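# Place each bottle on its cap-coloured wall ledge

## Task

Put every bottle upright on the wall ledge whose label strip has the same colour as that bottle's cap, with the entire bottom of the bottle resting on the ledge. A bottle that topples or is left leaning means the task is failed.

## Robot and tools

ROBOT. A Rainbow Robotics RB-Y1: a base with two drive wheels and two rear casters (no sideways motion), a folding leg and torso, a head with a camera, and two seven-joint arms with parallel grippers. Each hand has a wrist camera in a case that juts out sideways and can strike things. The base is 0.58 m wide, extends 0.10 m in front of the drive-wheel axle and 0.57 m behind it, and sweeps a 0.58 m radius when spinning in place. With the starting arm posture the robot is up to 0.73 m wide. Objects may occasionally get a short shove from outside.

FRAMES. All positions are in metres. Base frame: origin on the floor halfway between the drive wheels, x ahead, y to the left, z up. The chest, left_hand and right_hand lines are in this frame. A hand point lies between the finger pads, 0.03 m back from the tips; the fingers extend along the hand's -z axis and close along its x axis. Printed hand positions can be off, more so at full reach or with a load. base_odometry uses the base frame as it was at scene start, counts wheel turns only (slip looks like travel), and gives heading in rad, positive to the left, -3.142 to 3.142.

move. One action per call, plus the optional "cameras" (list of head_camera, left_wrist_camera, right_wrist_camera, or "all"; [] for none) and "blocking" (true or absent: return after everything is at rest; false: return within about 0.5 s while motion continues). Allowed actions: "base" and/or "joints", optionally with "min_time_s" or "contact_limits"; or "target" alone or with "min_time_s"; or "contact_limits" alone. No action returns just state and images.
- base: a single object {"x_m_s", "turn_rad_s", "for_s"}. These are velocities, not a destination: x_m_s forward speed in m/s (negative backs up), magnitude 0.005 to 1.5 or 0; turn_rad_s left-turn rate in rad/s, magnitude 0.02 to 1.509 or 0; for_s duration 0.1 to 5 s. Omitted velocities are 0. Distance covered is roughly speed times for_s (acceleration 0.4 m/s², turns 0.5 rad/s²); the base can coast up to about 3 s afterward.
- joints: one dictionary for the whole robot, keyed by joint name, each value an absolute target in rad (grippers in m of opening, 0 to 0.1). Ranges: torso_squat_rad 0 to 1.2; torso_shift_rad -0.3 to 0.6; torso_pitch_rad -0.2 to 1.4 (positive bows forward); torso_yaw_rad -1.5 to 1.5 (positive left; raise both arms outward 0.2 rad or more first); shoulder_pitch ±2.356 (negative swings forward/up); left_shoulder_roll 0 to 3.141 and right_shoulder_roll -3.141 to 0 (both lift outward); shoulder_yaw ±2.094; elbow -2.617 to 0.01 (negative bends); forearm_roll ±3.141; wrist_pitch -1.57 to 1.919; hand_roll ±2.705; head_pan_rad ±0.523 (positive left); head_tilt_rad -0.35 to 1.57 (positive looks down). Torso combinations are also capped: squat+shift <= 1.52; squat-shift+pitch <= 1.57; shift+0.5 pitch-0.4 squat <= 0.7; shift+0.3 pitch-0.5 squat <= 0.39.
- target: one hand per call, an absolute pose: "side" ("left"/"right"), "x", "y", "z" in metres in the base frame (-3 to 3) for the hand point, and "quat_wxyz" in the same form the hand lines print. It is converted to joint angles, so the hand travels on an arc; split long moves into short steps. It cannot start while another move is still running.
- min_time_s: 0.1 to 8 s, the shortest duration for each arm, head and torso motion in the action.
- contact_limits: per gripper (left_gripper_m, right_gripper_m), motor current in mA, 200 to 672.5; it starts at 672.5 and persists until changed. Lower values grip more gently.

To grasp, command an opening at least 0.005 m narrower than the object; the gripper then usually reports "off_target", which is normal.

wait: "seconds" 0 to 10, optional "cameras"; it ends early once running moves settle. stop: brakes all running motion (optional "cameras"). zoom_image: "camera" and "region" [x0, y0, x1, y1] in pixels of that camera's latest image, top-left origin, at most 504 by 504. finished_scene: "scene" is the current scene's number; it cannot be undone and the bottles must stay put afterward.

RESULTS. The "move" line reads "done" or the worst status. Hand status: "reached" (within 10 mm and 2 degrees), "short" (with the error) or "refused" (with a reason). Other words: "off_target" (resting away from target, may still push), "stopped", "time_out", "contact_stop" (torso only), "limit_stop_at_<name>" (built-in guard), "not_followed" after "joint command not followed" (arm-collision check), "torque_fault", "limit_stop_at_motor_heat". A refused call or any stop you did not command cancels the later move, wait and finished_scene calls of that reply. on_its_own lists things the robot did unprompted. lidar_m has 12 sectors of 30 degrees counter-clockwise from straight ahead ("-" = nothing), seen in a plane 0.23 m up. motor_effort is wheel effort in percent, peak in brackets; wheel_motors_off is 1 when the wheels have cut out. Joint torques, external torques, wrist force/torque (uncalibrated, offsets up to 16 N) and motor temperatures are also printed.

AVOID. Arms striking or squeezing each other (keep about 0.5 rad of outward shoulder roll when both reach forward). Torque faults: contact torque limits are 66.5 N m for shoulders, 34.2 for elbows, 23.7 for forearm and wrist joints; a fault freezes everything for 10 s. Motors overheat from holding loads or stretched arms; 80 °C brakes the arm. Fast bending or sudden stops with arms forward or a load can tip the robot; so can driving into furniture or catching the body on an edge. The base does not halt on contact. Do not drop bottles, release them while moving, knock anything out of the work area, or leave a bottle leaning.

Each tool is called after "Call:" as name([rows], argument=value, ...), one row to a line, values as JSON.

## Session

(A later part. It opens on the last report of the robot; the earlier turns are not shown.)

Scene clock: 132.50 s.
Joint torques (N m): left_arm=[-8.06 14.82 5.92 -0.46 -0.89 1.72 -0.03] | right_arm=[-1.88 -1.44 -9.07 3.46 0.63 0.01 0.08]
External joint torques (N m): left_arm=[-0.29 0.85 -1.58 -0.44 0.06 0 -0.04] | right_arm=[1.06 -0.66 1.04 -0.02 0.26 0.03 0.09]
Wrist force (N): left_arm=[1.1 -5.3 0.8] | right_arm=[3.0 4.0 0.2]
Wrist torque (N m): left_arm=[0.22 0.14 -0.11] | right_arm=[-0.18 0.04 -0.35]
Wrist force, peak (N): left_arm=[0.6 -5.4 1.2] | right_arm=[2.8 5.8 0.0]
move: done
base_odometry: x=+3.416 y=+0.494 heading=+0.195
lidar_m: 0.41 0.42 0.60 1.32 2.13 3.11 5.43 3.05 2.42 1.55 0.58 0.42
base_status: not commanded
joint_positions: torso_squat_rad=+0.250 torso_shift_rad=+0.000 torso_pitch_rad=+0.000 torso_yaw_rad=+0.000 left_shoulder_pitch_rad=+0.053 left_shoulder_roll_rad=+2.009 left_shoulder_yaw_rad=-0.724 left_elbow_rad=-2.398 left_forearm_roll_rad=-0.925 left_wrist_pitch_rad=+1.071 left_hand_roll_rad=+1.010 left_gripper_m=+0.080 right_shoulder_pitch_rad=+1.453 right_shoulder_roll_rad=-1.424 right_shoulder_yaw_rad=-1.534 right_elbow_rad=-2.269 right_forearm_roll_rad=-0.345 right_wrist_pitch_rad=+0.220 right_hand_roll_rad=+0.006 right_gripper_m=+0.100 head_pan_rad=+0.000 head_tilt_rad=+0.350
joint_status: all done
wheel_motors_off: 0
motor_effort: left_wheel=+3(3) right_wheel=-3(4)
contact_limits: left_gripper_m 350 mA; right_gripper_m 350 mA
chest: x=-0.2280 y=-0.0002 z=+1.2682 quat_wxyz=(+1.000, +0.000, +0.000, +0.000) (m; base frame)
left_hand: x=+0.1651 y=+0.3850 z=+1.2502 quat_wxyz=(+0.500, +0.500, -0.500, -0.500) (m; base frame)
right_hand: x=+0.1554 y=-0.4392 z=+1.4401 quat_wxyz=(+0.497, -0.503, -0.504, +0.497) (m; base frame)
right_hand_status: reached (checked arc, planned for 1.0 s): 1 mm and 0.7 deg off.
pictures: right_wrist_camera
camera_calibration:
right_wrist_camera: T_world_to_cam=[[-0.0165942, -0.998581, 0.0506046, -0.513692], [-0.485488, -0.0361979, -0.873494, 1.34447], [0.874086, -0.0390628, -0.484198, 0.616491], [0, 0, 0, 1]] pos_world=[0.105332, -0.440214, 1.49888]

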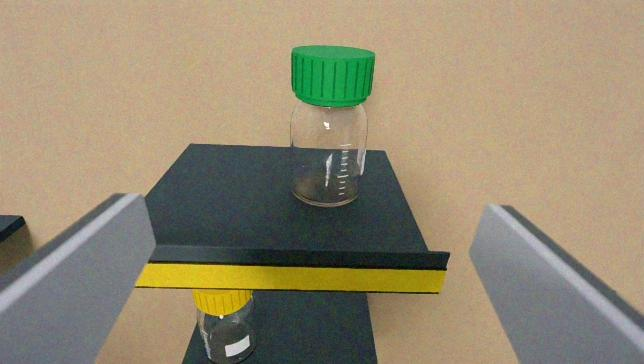

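Call:
move(target={"side": "right", "x": 0.2, "y": -0.448, "z": 1.434, "quat_wxyz": [0.5, -0.5, -0.5, 0.5]}, min_time_s=0.6)

Call:
move(target={"side": "right", "x": 0.25, "y": -0.448, "z": 1.432, "quat_wxyz": [0.5, -0.5, -0.5, 0.5]}, min_time_s=0.6, cameras=["right_wrist_camera"])

Scene clock: 134.43 s.
Joint torques (N m): left_arm=[-8.22 14.79 6.16 -0.32 -0.97 1.51 -0.06] | right_arm=[-6.46 -0.8 -8.46 3.37 0.3 0.23 -0.01]
External joint torques (N m): left_arm=[-0.44 0.82 -1.34 -0.31 -0.03 -0.21 -0.07] | right_arm=[-0.7 -0.05 2.39 0.09 -0.1 0.16 -0.01]
Wrist force (N): left_arm=[0.8 -5.0 1.3] | right_arm=[3.5 3.6 0.1]
Wrist torque (N m): left_arm=[0.18 0.11 -0.10] | right_arm=[-0.19 0.12 -0.11]
Wrist force, peak (N): left_arm=[1.0 -5.7 1.0] | right_arm=[3.1 5.7 1.1]
move: done
base_odometry: x=+3.416 y=+0.494 heading=+0.195
lidar_m: 0.41 0.42 0.59 1.32 2.13 3.11 5.43 3.04 2.42 1.55 0.59 0.43
base_status: not commanded
joint_positions: torso_squat_rad=+0.250 torso_shift_rad=+0.000 torso_pitch_rad=+0.000 torso_yaw_rad=+0.000 left_shoulder_pitch_rad=+0.053 left_shoulder_roll_rad=+2.009 left_shoulder_yaw_rad=-0.724 left_elbow_rad=-2.398 left_forearm_roll_rad=-0.925 left_wrist_pitch_rad=+1.071 left_hand_roll_rad=+1.010 left_gripper_m=+0.080 right_shoulder_pitch_rad=+1.399 right_shoulder_roll_rad=-1.590 right_shoulder_yaw_rad=-1.457 right_elbow_rad=-2.127 right_forearm_roll_rad=-0.285 right_wrist_pitch_rad=+0.240 right_hand_roll_rad=-0.033 right_gripper_m=+0.100 head_pan_rad=+0.000 head_tilt_rad=+0.350
joint_status: all done
wheel_motors_off: 0
motor_effort: left_wheel=+3(4) right_wheel=-4(4)
contact_limits: left_gripper_m 350 mA; right_gripper_m 350 mA
chest: x=-0.2280 y=-0.0002 z=+1.2682 quat_wxyz=(+1.000, +0.000, +0.000, +0.000) (m; base frame)
left_hand: x=+0.1651 y=+0.3850 z=+1.2502 quat_wxyz=(+0.500, +0.500, -0.500, -0.500) (m; base frame)
right_hand: x=+0.1997 y=-0.4478 z=+1.4339 quat_wxyz=(+0.501, -0.500, -0.499, +0.501) (m; base frame)
right_hand_status: reached (checked arc, planned for 0.6 s): 0 mm and 0.2 deg off.
pictures: none

Scene clock: 135.53 s.
Joint torques (N m): left_arm=[-8.23 14.56 6.28 -0.55 -0.92 1.54 -0.08] | right_arm=[-9.6 -0.51 -8.41 3.29 0.37 0.27 -0.11]
External joint torques (N m): left_arm=[-0.45 0.59 -1.21 -0.53 0.03 -0.18 -0.1] | right_arm=[-0.65 0.07 2.92 -0.06 -0.05 0 -0.1]
Wrist force (N): left_arm=[0.7 -5.0 1.0] | right_arm=[2.8 4.9 0.9]
Wrist torque (N m): left_arm=[0.18 0.08 -0.09] | right_arm=[-0.26 0.02 -0.16]
Wrist force, peak (N): left_arm=[0.8 -5.5 1.2] | right_arm=[4.0 5.1 0.2]
move: done
base_odometry: x=+3.416 y=+0.494 heading=+0.195
lidar_m: 0.40 0.42 0.59 1.32 2.13 3.10 5.43 3.05 2.42 1.55 0.58 0.42
base_status: not commanded
joint_positions: torso_squat_rad=+0.250 torso_shift_rad=+0.000 torso_pitch_rad=+0.000 torso_yaw_rad=+0.000 left_shoulder_pitch_rad=+0.053 left_shoulder_roll_rad=+2.009 left_shoulder_yaw_rad=-0.724 left_elbow_rad=-2.398 left_forearm_roll_rad=-0.925 left_wrist_pitch_rad=+1.071 left_hand_roll_rad=+1.010 left_gripper_m=+0.080 right_shoulder_pitch_rad=+1.343 right_shoulder_roll_rad=-1.774 right_shoulder_yaw_rad=-1.381 right_elbow_rad=-1.970 right_forearm_roll_rad=-0.186 right_wrist_pitch_rad=+0.260 right_hand_roll_rad=-0.140 right_gripper_m=+0.100 head_pan_rad=+0.000 head_tilt_rad=+0.350
joint_status: all done
wheel_motors_off: 0
motor_effort: left_wheel=+3(4) right_wheel=-3(4)
contact_limits: left_gripper_m 350 mA; right_gripper_m 350 mA
chest: x=-0.2280 y=-0.0002 z=+1.2682 quat_wxyz=(+1.000, +0.000, +0.000, +0.000) (m; base frame)
left_hand: x=+0.1651 y=+0.3850 z=+1.2502 quat_wxyz=(+0.500, +0.500, -0.500, -0.500) (m; base frame)
right_hand: x=+0.2495 y=-0.4477 z=+1.4319 quat_wxyz=(+0.502, -0.499, -0.497, +0.502) (m; base frame)
right_hand_status: reached (checked arc, planned for 0.6 s): 1 mm and 0.5 deg off.
pictures: right_wrist_camera
camera_calibration:
right_wrist_camera: T_world_to_cam=[[-0.0176505, -0.998423, 0.0532999, -0.523783], [-0.503374, -0.0371859, -0.863268, 1.37212], [0.863888, -0.0420669, -0.501924, 0.556496], [0, 0, 0, 1]] pos_world=[0.200693, -0.448523, 1.49174]

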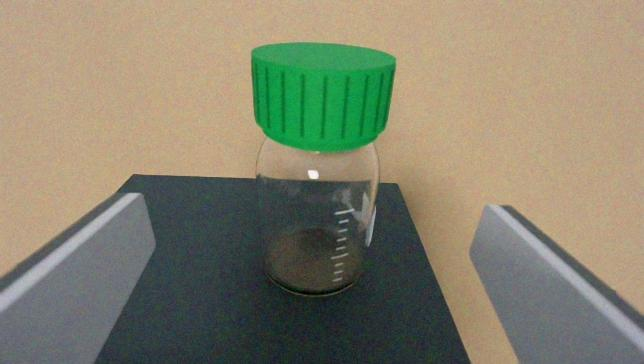

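Call:
move(target={"side": "right", "x": 0.29, "y": -0.448, "z": 1.431, "quat_wxyz": [0.5, -0.5, -0.5, 0.5]}, min_time_s=0.6)

Call:
move(target={"side": "right", "x": 0.31, "y": -0.448, "z": 1.43, "quat_wxyz": [0.5, -0.5, -0.5, 0.5]}, min_time_s=0.6, cameras=["right_wrist_camera"])

Scene clock: 137.83 s.
Joint torques (N m): left_arm=[-8.04 14.92 5.93 -0.4 -1.1 1.56 -0.03] | right_arm=[-12.58 0.57 -9.15 3.68 0.23 0.57 0.01]
External joint torques (N m): left_arm=[-0.27 0.95 -1.56 -0.38 -0.15 -0.16 -0.04] | right_arm=[-1.07 0.36 2.33 0.07 -0.14 0.03 0.02]
Wrist force (N): left_arm=[1.1 -4.8 1.1] | right_arm=[3.6 4.3 0.1]
Wrist torque (N m): left_arm=[0.15 0.13 -0.08] | right_arm=[-0.24 0.10 -0.13]
Wrist force, peak (N): left_arm=[0.9 -5.5 1.0] | right_arm=[4.0 5.3 0.7]
move: done
base_odometry: x=+3.416 y=+0.494 heading=+0.195
lidar_m: 0.41 0.43 0.60 1.32 2.13 3.10 5.43 3.05 2.42 1.54 0.57 0.43
base_status: not commanded
joint_positions: torso_squat_rad=+0.250 torso_shift_rad=+0.000 torso_pitch_rad=+0.000 torso_yaw_rad=+0.000 left_shoulder_pitch_rad=+0.053 left_shoulder_roll_rad=+2.009 left_shoulder_yaw_rad=-0.724 left_elbow_rad=-2.398 left_forearm_roll_rad=-0.925 left_wrist_pitch_rad=+1.071 left_hand_roll_rad=+1.010 left_gripper_m=+0.080 right_shoulder_pitch_rad=+1.335 right_shoulder_roll_rad=-1.921 right_shoulder_yaw_rad=-1.343 right_elbow_rad=-1.820 right_forearm_roll_rad=-0.074 right_wrist_pitch_rad=+0.250 right_hand_roll_rad=-0.276 right_gripper_m=+0.100 head_pan_rad=+0.000 head_tilt_rad=+0.350
joint_status: all done
wheel_motors_off: 0
motor_effort: left_wheel=+3(4) right_wheel=-3(4)
contact_limits: left_gripper_m 350 mA; right_gripper_m 350 mA
chest: x=-0.2280 y=-0.0002 z=+1.2682 quat_wxyz=(+1.000, +0.000, +0.000, +0.000) (m; base frame)
left_hand: x=+0.1651 y=+0.3850 z=+1.2502 quat_wxyz=(+0.500, +0.500, -0.500, -0.500) (m; base frame)
right_hand: x=+0.2897 y=-0.4478 z=+1.4309 quat_wxyz=(+0.503, -0.498, -0.497, +0.502) (m; base frame)
right_hand_status: reached (checked arc, planned for 0.6 s): 0 mm and 0.6 deg off.
pictures: none

Scene clock: 138.77 s.
Joint torques (N m): left_arm=[-8.17 14.77 6.04 -0.27 -0.97 1.72 0.04] | right_arm=[-11.08 0.13 -11.43 3.82 0.3 0.61 0.08]
External joint torques (N m): left_arm=[-0.39 0.8 -1.45 -0.26 -0.03 0 0.02] | right_arm=[1.72 -0.94 0.04 0.06 -0.01 -0.14 0.09]
Wrist force (N): left_arm=[0.8 -5.5 1.1] | right_arm=[2.9 4.2 1.2]
Wrist torque (N m): left_arm=[0.23 0.10 -0.10] | right_arm=[-0.19 0.01 -0.14]
Wrist force, peak (N): left_arm=[0.8 -5.5 1.1] | right_arm=[3.4 4.8 1.4]
move: done
base_odometry: x=+3.416 y=+0.494 heading=+0.195
lidar_m: 0.41 0.43 0.59 1.32 2.13 3.11 5.43 3.05 2.41 1.55 0.58 0.43
base_status: not commanded
joint_positions: torso_squat_rad=+0.250 torso_shift_rad=+0.000 torso_pitch_rad=+0.000 torso_yaw_rad=+0.000 left_shoulder_pitch_rad=+0.053 left_shoulder_roll_rad=+2.009 left_shoulder_yaw_rad=-0.724 left_elbow_rad=-2.398 left_forearm_roll_rad=-0.925 left_wrist_pitch_rad=+1.071 left_hand_roll_rad=+1.010 left_gripper_m=+0.080 right_shoulder_pitch_rad=+1.357 right_shoulder_roll_rad=-1.996 right_shoulder_yaw_rad=-1.345 right_elbow_rad=-1.738 right_forearm_roll_rad=+0.027 right_wrist_pitch_rad=+0.241 right_hand_roll_rad=-0.391 right_gripper_m=+0.100 head_pan_rad=+0.000 head_tilt_rad=+0.350
joint_status: all done
wheel_motors_off: 0
motor_effort: left_wheel=+3(4) right_wheel=-3(4)
contact_limits: left_gripper_m 350 mA; right_gripper_m 350 mA
chest: x=-0.2280 y=-0.0002 z=+1.2682 quat_wxyz=(+1.000, +0.000, +0.000, +0.000) (m; base frame)
left_hand: x=+0.1651 y=+0.3850 z=+1.2502 quat_wxyz=(+0.500, +0.500, -0.500, -0.500) (m; base frame)
right_hand: x=+0.3099 y=-0.4479 z=+1.4300 quat_wxyz=(+0.502, -0.499, -0.498, +0.501) (m; base frame)
right_hand_status: reached (checked arc, planned for 0.6 s): 0 mm and 0.3 deg off.
pictures: right_wrist_camera
camera_calibration:
right_wrist_camera: T_world_to_cam=[[-0.0181153, -0.998487, 0.0519169, -0.520654], [-0.500636, -0.0358888, -0.864914, 1.40293], [0.865468, -0.0416596, -0.499228, 0.499181], [0, 0, 0, 1]] pos_world=[0.260898, -0.448721, 1.48965]

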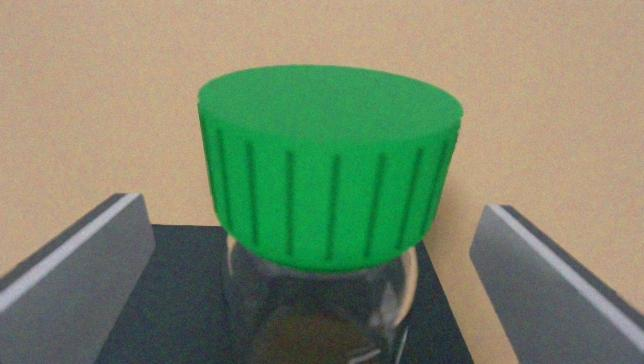

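Call:
move(target={"side": "right", "x": 0.317, "y": -0.4485, "z": 1.4285, "quat_wxyz": [0.5, -0.5, -0.5, 0.5]}, min_time_s=0.5)

Call:
move(joints={"right_gripper_m": 0.042}, cameras=["right_wrist_camera"])

Scene clock: 140.20 s.
Joint torques (N m): left_arm=[-8.4 15.05 6.21 -0.6 -1.06 1.6 -0.02] | right_arm=[-11.45 0.79 -11.6 4.21 0.4 0.65 -0.02]
External joint torques (N m): left_arm=[-0.63 1.08 -1.28 -0.58 -0.12 -0.12 -0.03] | right_arm=[1.78 -0.69 -0.16 0.41 0.11 -0.18 -0.01]
Wrist force (N): left_arm=[0.7 -5.2 1.0] | right_arm=[2.2 4.7 1.1]
Wrist torque (N m): left_arm=[0.20 0.10 -0.10] | right_arm=[-0.32 -0.02 -0.13]
Wrist force, peak (N): left_arm=[1.2 -5.5 1.1] | right_arm=[3.3 5.2 0.4]
move: done
base_odometry: x=+3.416 y=+0.494 heading=+0.195
lidar_m: 0.41 0.42 0.59 1.32 2.13 3.11 5.43 3.05 2.43 1.55 0.58 0.43
base_status: not commanded
joint_positions: torso_squat_rad=+0.250 torso_shift_rad=+0.000 torso_pitch_rad=+0.000 torso_yaw_rad=+0.000 left_shoulder_pitch_rad=+0.053 left_shoulder_roll_rad=+2.009 left_shoulder_yaw_rad=-0.724 left_elbow_rad=-2.398 left_forearm_roll_rad=-0.925 left_wrist_pitch_rad=+1.071 left_hand_roll_rad=+1.010 left_gripper_m=+0.080 right_shoulder_pitch_rad=+1.372 right_shoulder_roll_rad=-2.020 right_shoulder_yaw_rad=-1.350 right_elbow_rad=-1.709 right_forearm_roll_rad=+0.068 right_wrist_pitch_rad=+0.238 right_hand_roll_rad=-0.436 right_gripper_m=+0.100 head_pan_rad=+0.000 head_tilt_rad=+0.350
joint_status: all done
wheel_motors_off: 0
motor_effort: left_wheel=+3(3) right_wheel=-4(4)
contact_limits: left_gripper_m 350 mA; right_gripper_m 350 mA
chest: x=-0.2280 y=-0.0002 z=+1.2682 quat_wxyz=(+1.000, +0.000, +0.000, +0.000) (m; base frame)
left_hand: x=+0.1651 y=+0.3850 z=+1.2502 quat_wxyz=(+0.500, +0.500, -0.500, -0.500) (m; base frame)
right_hand: x=+0.3166 y=-0.4484 z=+1.4284 quat_wxyz=(+0.502, -0.499, -0.498, +0.501) (m; base frame)
right_hand_status: reached (checked arc, planned for 0.5 s): 0 mm and 0.3 deg off.
pictures: none

Scene clock: 141.37 s.
Joint torques (N m): left_arm=[-8.17 14.64 6.16 -0.56 -0.99 1.66 -0.08] | right_arm=[-11.55 0.52 -11.52 3.64 0.45 0.65 -0.22]
External joint torques (N m): left_arm=[-0.4 0.67 -1.33 -0.54 -0.05 -0.06 -0.09] | right_arm=[1.67 -0.96 -0.08 -0.16 0.16 -0.18 -0.21]
Wrist force (N): left_arm=[0.6 -5.5 1.2] | right_arm=[2.8 3.4 0.2]
Wrist torque (N m): left_arm=[0.23 0.10 -0.09] | right_arm=[-0.18 0.07 -0.18]
Wrist force, peak (N): left_arm=[0.6 -5.5 1.2] | right_arm=[3.8 4.9 0.7]
move: off_target
base_odometry: x=+3.416 y=+0.494 heading=+0.195
lidar_m: 0.41 0.43 0.59 1.32 2.13 3.10 5.42 3.05 2.43 1.55 0.58 0.43
base_status: not commanded
joint_positions: torso_squat_rad=+0.250 torso_shift_rad=+0.000 torso_pitch_rad=+0.000 torso_yaw_rad=+0.000 left_shoulder_pitch_rad=+0.053 left_shoulder_roll_rad=+2.009 left_shoulder_yaw_rad=-0.724 left_elbow_rad=-2.398 left_forearm_roll_rad=-0.925 left_wrist_pitch_rad=+1.071 left_hand_roll_rad=+1.010 left_gripper_m=+0.080 right_shoulder_pitch_rad=+1.372 right_shoulder_roll_rad=-2.020 right_shoulder_yaw_rad=-1.350 right_elbow_rad=-1.709 right_forearm_roll_rad=+0.068 right_wrist_pitch_rad=+0.238 right_hand_roll_rad=-0.436 right_gripper_m=+0.055 head_pan_rad=+0.000 head_tilt_rad=+0.350
joint_status: right_gripper_m off_target (ended at +0.055, target +0.042)
wheel_motors_off: 0
motor_effort: left_wheel=+3(4) right_wheel=-3(4)
contact_limits: left_gripper_m 350 mA; right_gripper_m 350 mA
chest: x=-0.2280 y=-0.0002 z=+1.2682 quat_wxyz=(+1.000, +0.000, +0.000, +0.000) (m; base frame)
left_hand: x=+0.1651 y=+0.3850 z=+1.2502 quat_wxyz=(+0.500, +0.500, -0.500, -0.500) (m; base frame)
right_hand: x=+0.3166 y=-0.4484 z=+1.4285 quat_wxyz=(+0.502, -0.499, -0.498, +0.501) (m; base frame)
pictures: right_wrist_camera
camera_calibration:
right_wrist_camera: T_world_to_cam=[[-0.0185548, -0.998485, 0.0517948, -0.52065], [-0.500181, -0.0355855, -0.86519, 1.4053], [0.865722, -0.0419601, -0.498763, 0.491667], [0, 0, 0, 1]] pos_world=[0.267598, -0.449222, 1.48805]

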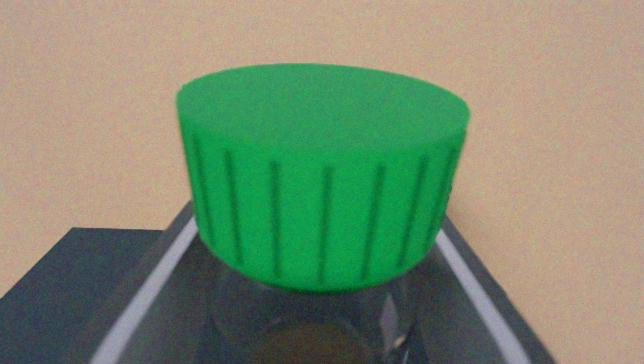

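Call:
move(target={"side": "right", "x": 0.316, "y": -0.448, "z": 1.467, "quat_wxyz": [0.5, -0.5, -0.5, 0.5]}, min_time_s=0.8)

Call:
move(target={"side": "right", "x": 0.275, "y": -0.445, "z": 1.471, "quat_wxyz": [0.5, -0.5, -0.5, 0.5]}, min_time_s=0.7, cameras=["right_wrist_camera"])

Scene clock: 142.93 s.
Joint torques (N m): left_arm=[-8.24 14.84 5.87 -0.31 -1 1.65 -0.03] | right_arm=[-14.94 -2.45 -9.17 4.15 0.42 -0.15 -0.03]
External joint torques (N m): left_arm=[-0.46 0.87 -1.63 -0.29 -0.06 -0.07 -0.04] | right_arm=[-1.82 -0.43 2.16 0.18 0.11 -0.32 -0.02]
Wrist force (N): left_arm=[0.7 -5.0 1.2] | right_arm=[2.1 6.1 1.2]
Wrist torque (N m): left_arm=[0.17 0.12 -0.10] | right_arm=[-0.31 -0.06 -0.31]
Wrist force, peak (N): left_arm=[1.1 -5.4 1.2] | right_arm=[2.5 7.1 1.1]
move: done
base_odometry: x=+3.416 y=+0.494 heading=+0.195
lidar_m: 0.41 0.43 0.59 1.32 2.13 3.11 5.43 3.04 2.42 1.54 0.58 0.43
base_status: not commanded
joint_positions: torso_squat_rad=+0.250 torso_shift_rad=+0.000 torso_pitch_rad=+0.000 torso_yaw_rad=+0.000 left_shoulder_pitch_rad=+0.053 left_shoulder_roll_rad=+2.009 left_shoulder_yaw_rad=-0.724 left_elbow_rad=-2.398 left_forearm_roll_rad=-0.925 left_wrist_pitch_rad=+1.071 left_hand_roll_rad=+1.010 left_gripper_m=+0.080 right_shoulder_pitch_rad=+1.168 right_shoulder_roll_rad=-2.022 right_shoulder_yaw_rad=-1.238 right_elbow_rad=-1.663 right_forearm_roll_rad=-0.300 right_wrist_pitch_rad=+0.198 right_hand_roll_rad=-0.088 right_gripper_m=+0.055 head_pan_rad=+0.000 head_tilt_rad=+0.350
joint_status: all done
wheel_motors_off: 0
motor_effort: left_wheel=+3(4) right_wheel=-4(4)
contact_limits: left_gripper_m 350 mA; right_gripper_m 350 mA
chest: x=-0.2280 y=-0.0002 z=+1.2682 quat_wxyz=(+1.000, +0.000, +0.000, +0.000) (m; base frame)
left_hand: x=+0.1651 y=+0.3850 z=+1.2502 quat_wxyz=(+0.500, +0.500, -0.500, -0.500) (m; base frame)
right_hand: x=+0.3160 y=-0.4480 z=+1.4667 quat_wxyz=(+0.496, -0.503, -0.504, +0.497) (m; base frame)
right_hand_status: reached (checked arc, planned for 0.8 s): 0 mm and 0.7 deg off.
pictures: none

Scene clock: 144.07 s.
Joint torques (N m): left_arm=[-8.34 14.76 6.04 -0.5 -0.95 1.6 0] | right_arm=[-11.83 -3.95 -11.98 3.51 0.52 -0.24 -0.04]
External joint torques (N m): left_arm=[-0.56 0.79 -1.45 -0.48 -0.01 -0.12 -0.01] | right_arm=[-1.25 -0.48 -0.58 -0.03 0.04 0.1 -0.03]
Wrist force (N): left_arm=[1.1 -5.3 1.0] | right_arm=[3.4 6.3 0.7]
Wrist torque (N m): left_arm=[0.20 0.14 -0.09] | right_arm=[-0.29 0.14 -0.32]
Wrist force, peak (N): left_arm=[0.9 -5.4 1.2] | right_arm=[3.0 7.1 0.3]
move: done
base_odometry: x=+3.416 y=+0.494 heading=+0.195
lidar_m: 0.41 0.42 0.60 1.32 2.12 3.10 5.43 3.05 2.43 1.55 0.58 0.42
base_status: not commanded
joint_positions: torso_squat_rad=+0.250 torso_shift_rad=+0.000 torso_pitch_rad=+0.000 torso_yaw_rad=+0.000 left_shoulder_pitch_rad=+0.053 left_shoulder_roll_rad=+2.009 left_shoulder_yaw_rad=-0.724 left_elbow_rad=-2.398 left_forearm_roll_rad=-0.925 left_wrist_pitch_rad=+1.071 left_hand_roll_rad=+1.010 left_gripper_m=+0.080 right_shoulder_pitch_rad=+1.138 right_shoulder_roll_rad=-1.871 right_shoulder_yaw_rad=-1.280 right_elbow_rad=-1.837 right_forearm_roll_rad=-0.525 right_wrist_pitch_rad=+0.261 right_hand_roll_rad=+0.175 right_gripper_m=+0.055 head_pan_rad=+0.000 head_tilt_rad=+0.350
joint_status: all done
wheel_motors_off: 0
motor_effort: left_wheel=+3(4) right_wheel=-2(4)
contact_limits: left_gripper_m 350 mA; right_gripper_m 350 mA
chest: x=-0.2280 y=-0.0002 z=+1.2682 quat_wxyz=(+1.000, +0.000, +0.000, +0.000) (m; base frame)
left_hand: x=+0.1651 y=+0.3850 z=+1.2502 quat_wxyz=(+0.500, +0.500, -0.500, -0.500) (m; base frame)
right_hand: x=+0.2751 y=-0.4449 z=+1.4703 quat_wxyz=(+0.497, -0.503, -0.503, +0.496) (m; base frame)
right_hand_status: reached (checked arc, planned for 0.7 s): 1 mm and 0.8 deg off.
pictures: right_wrist_camera
camera_calibration:
right_wrist_camera: T_world_to_cam=[[-0.0185772, -0.998568, 0.0501709, -0.517715], [-0.484741, -0.0348922, -0.873962, 1.42989], [0.87446, -0.0405557, -0.483398, 0.524298], [0, 0, 0, 1]] pos_world=[0.225029, -0.445818, 1.52908]

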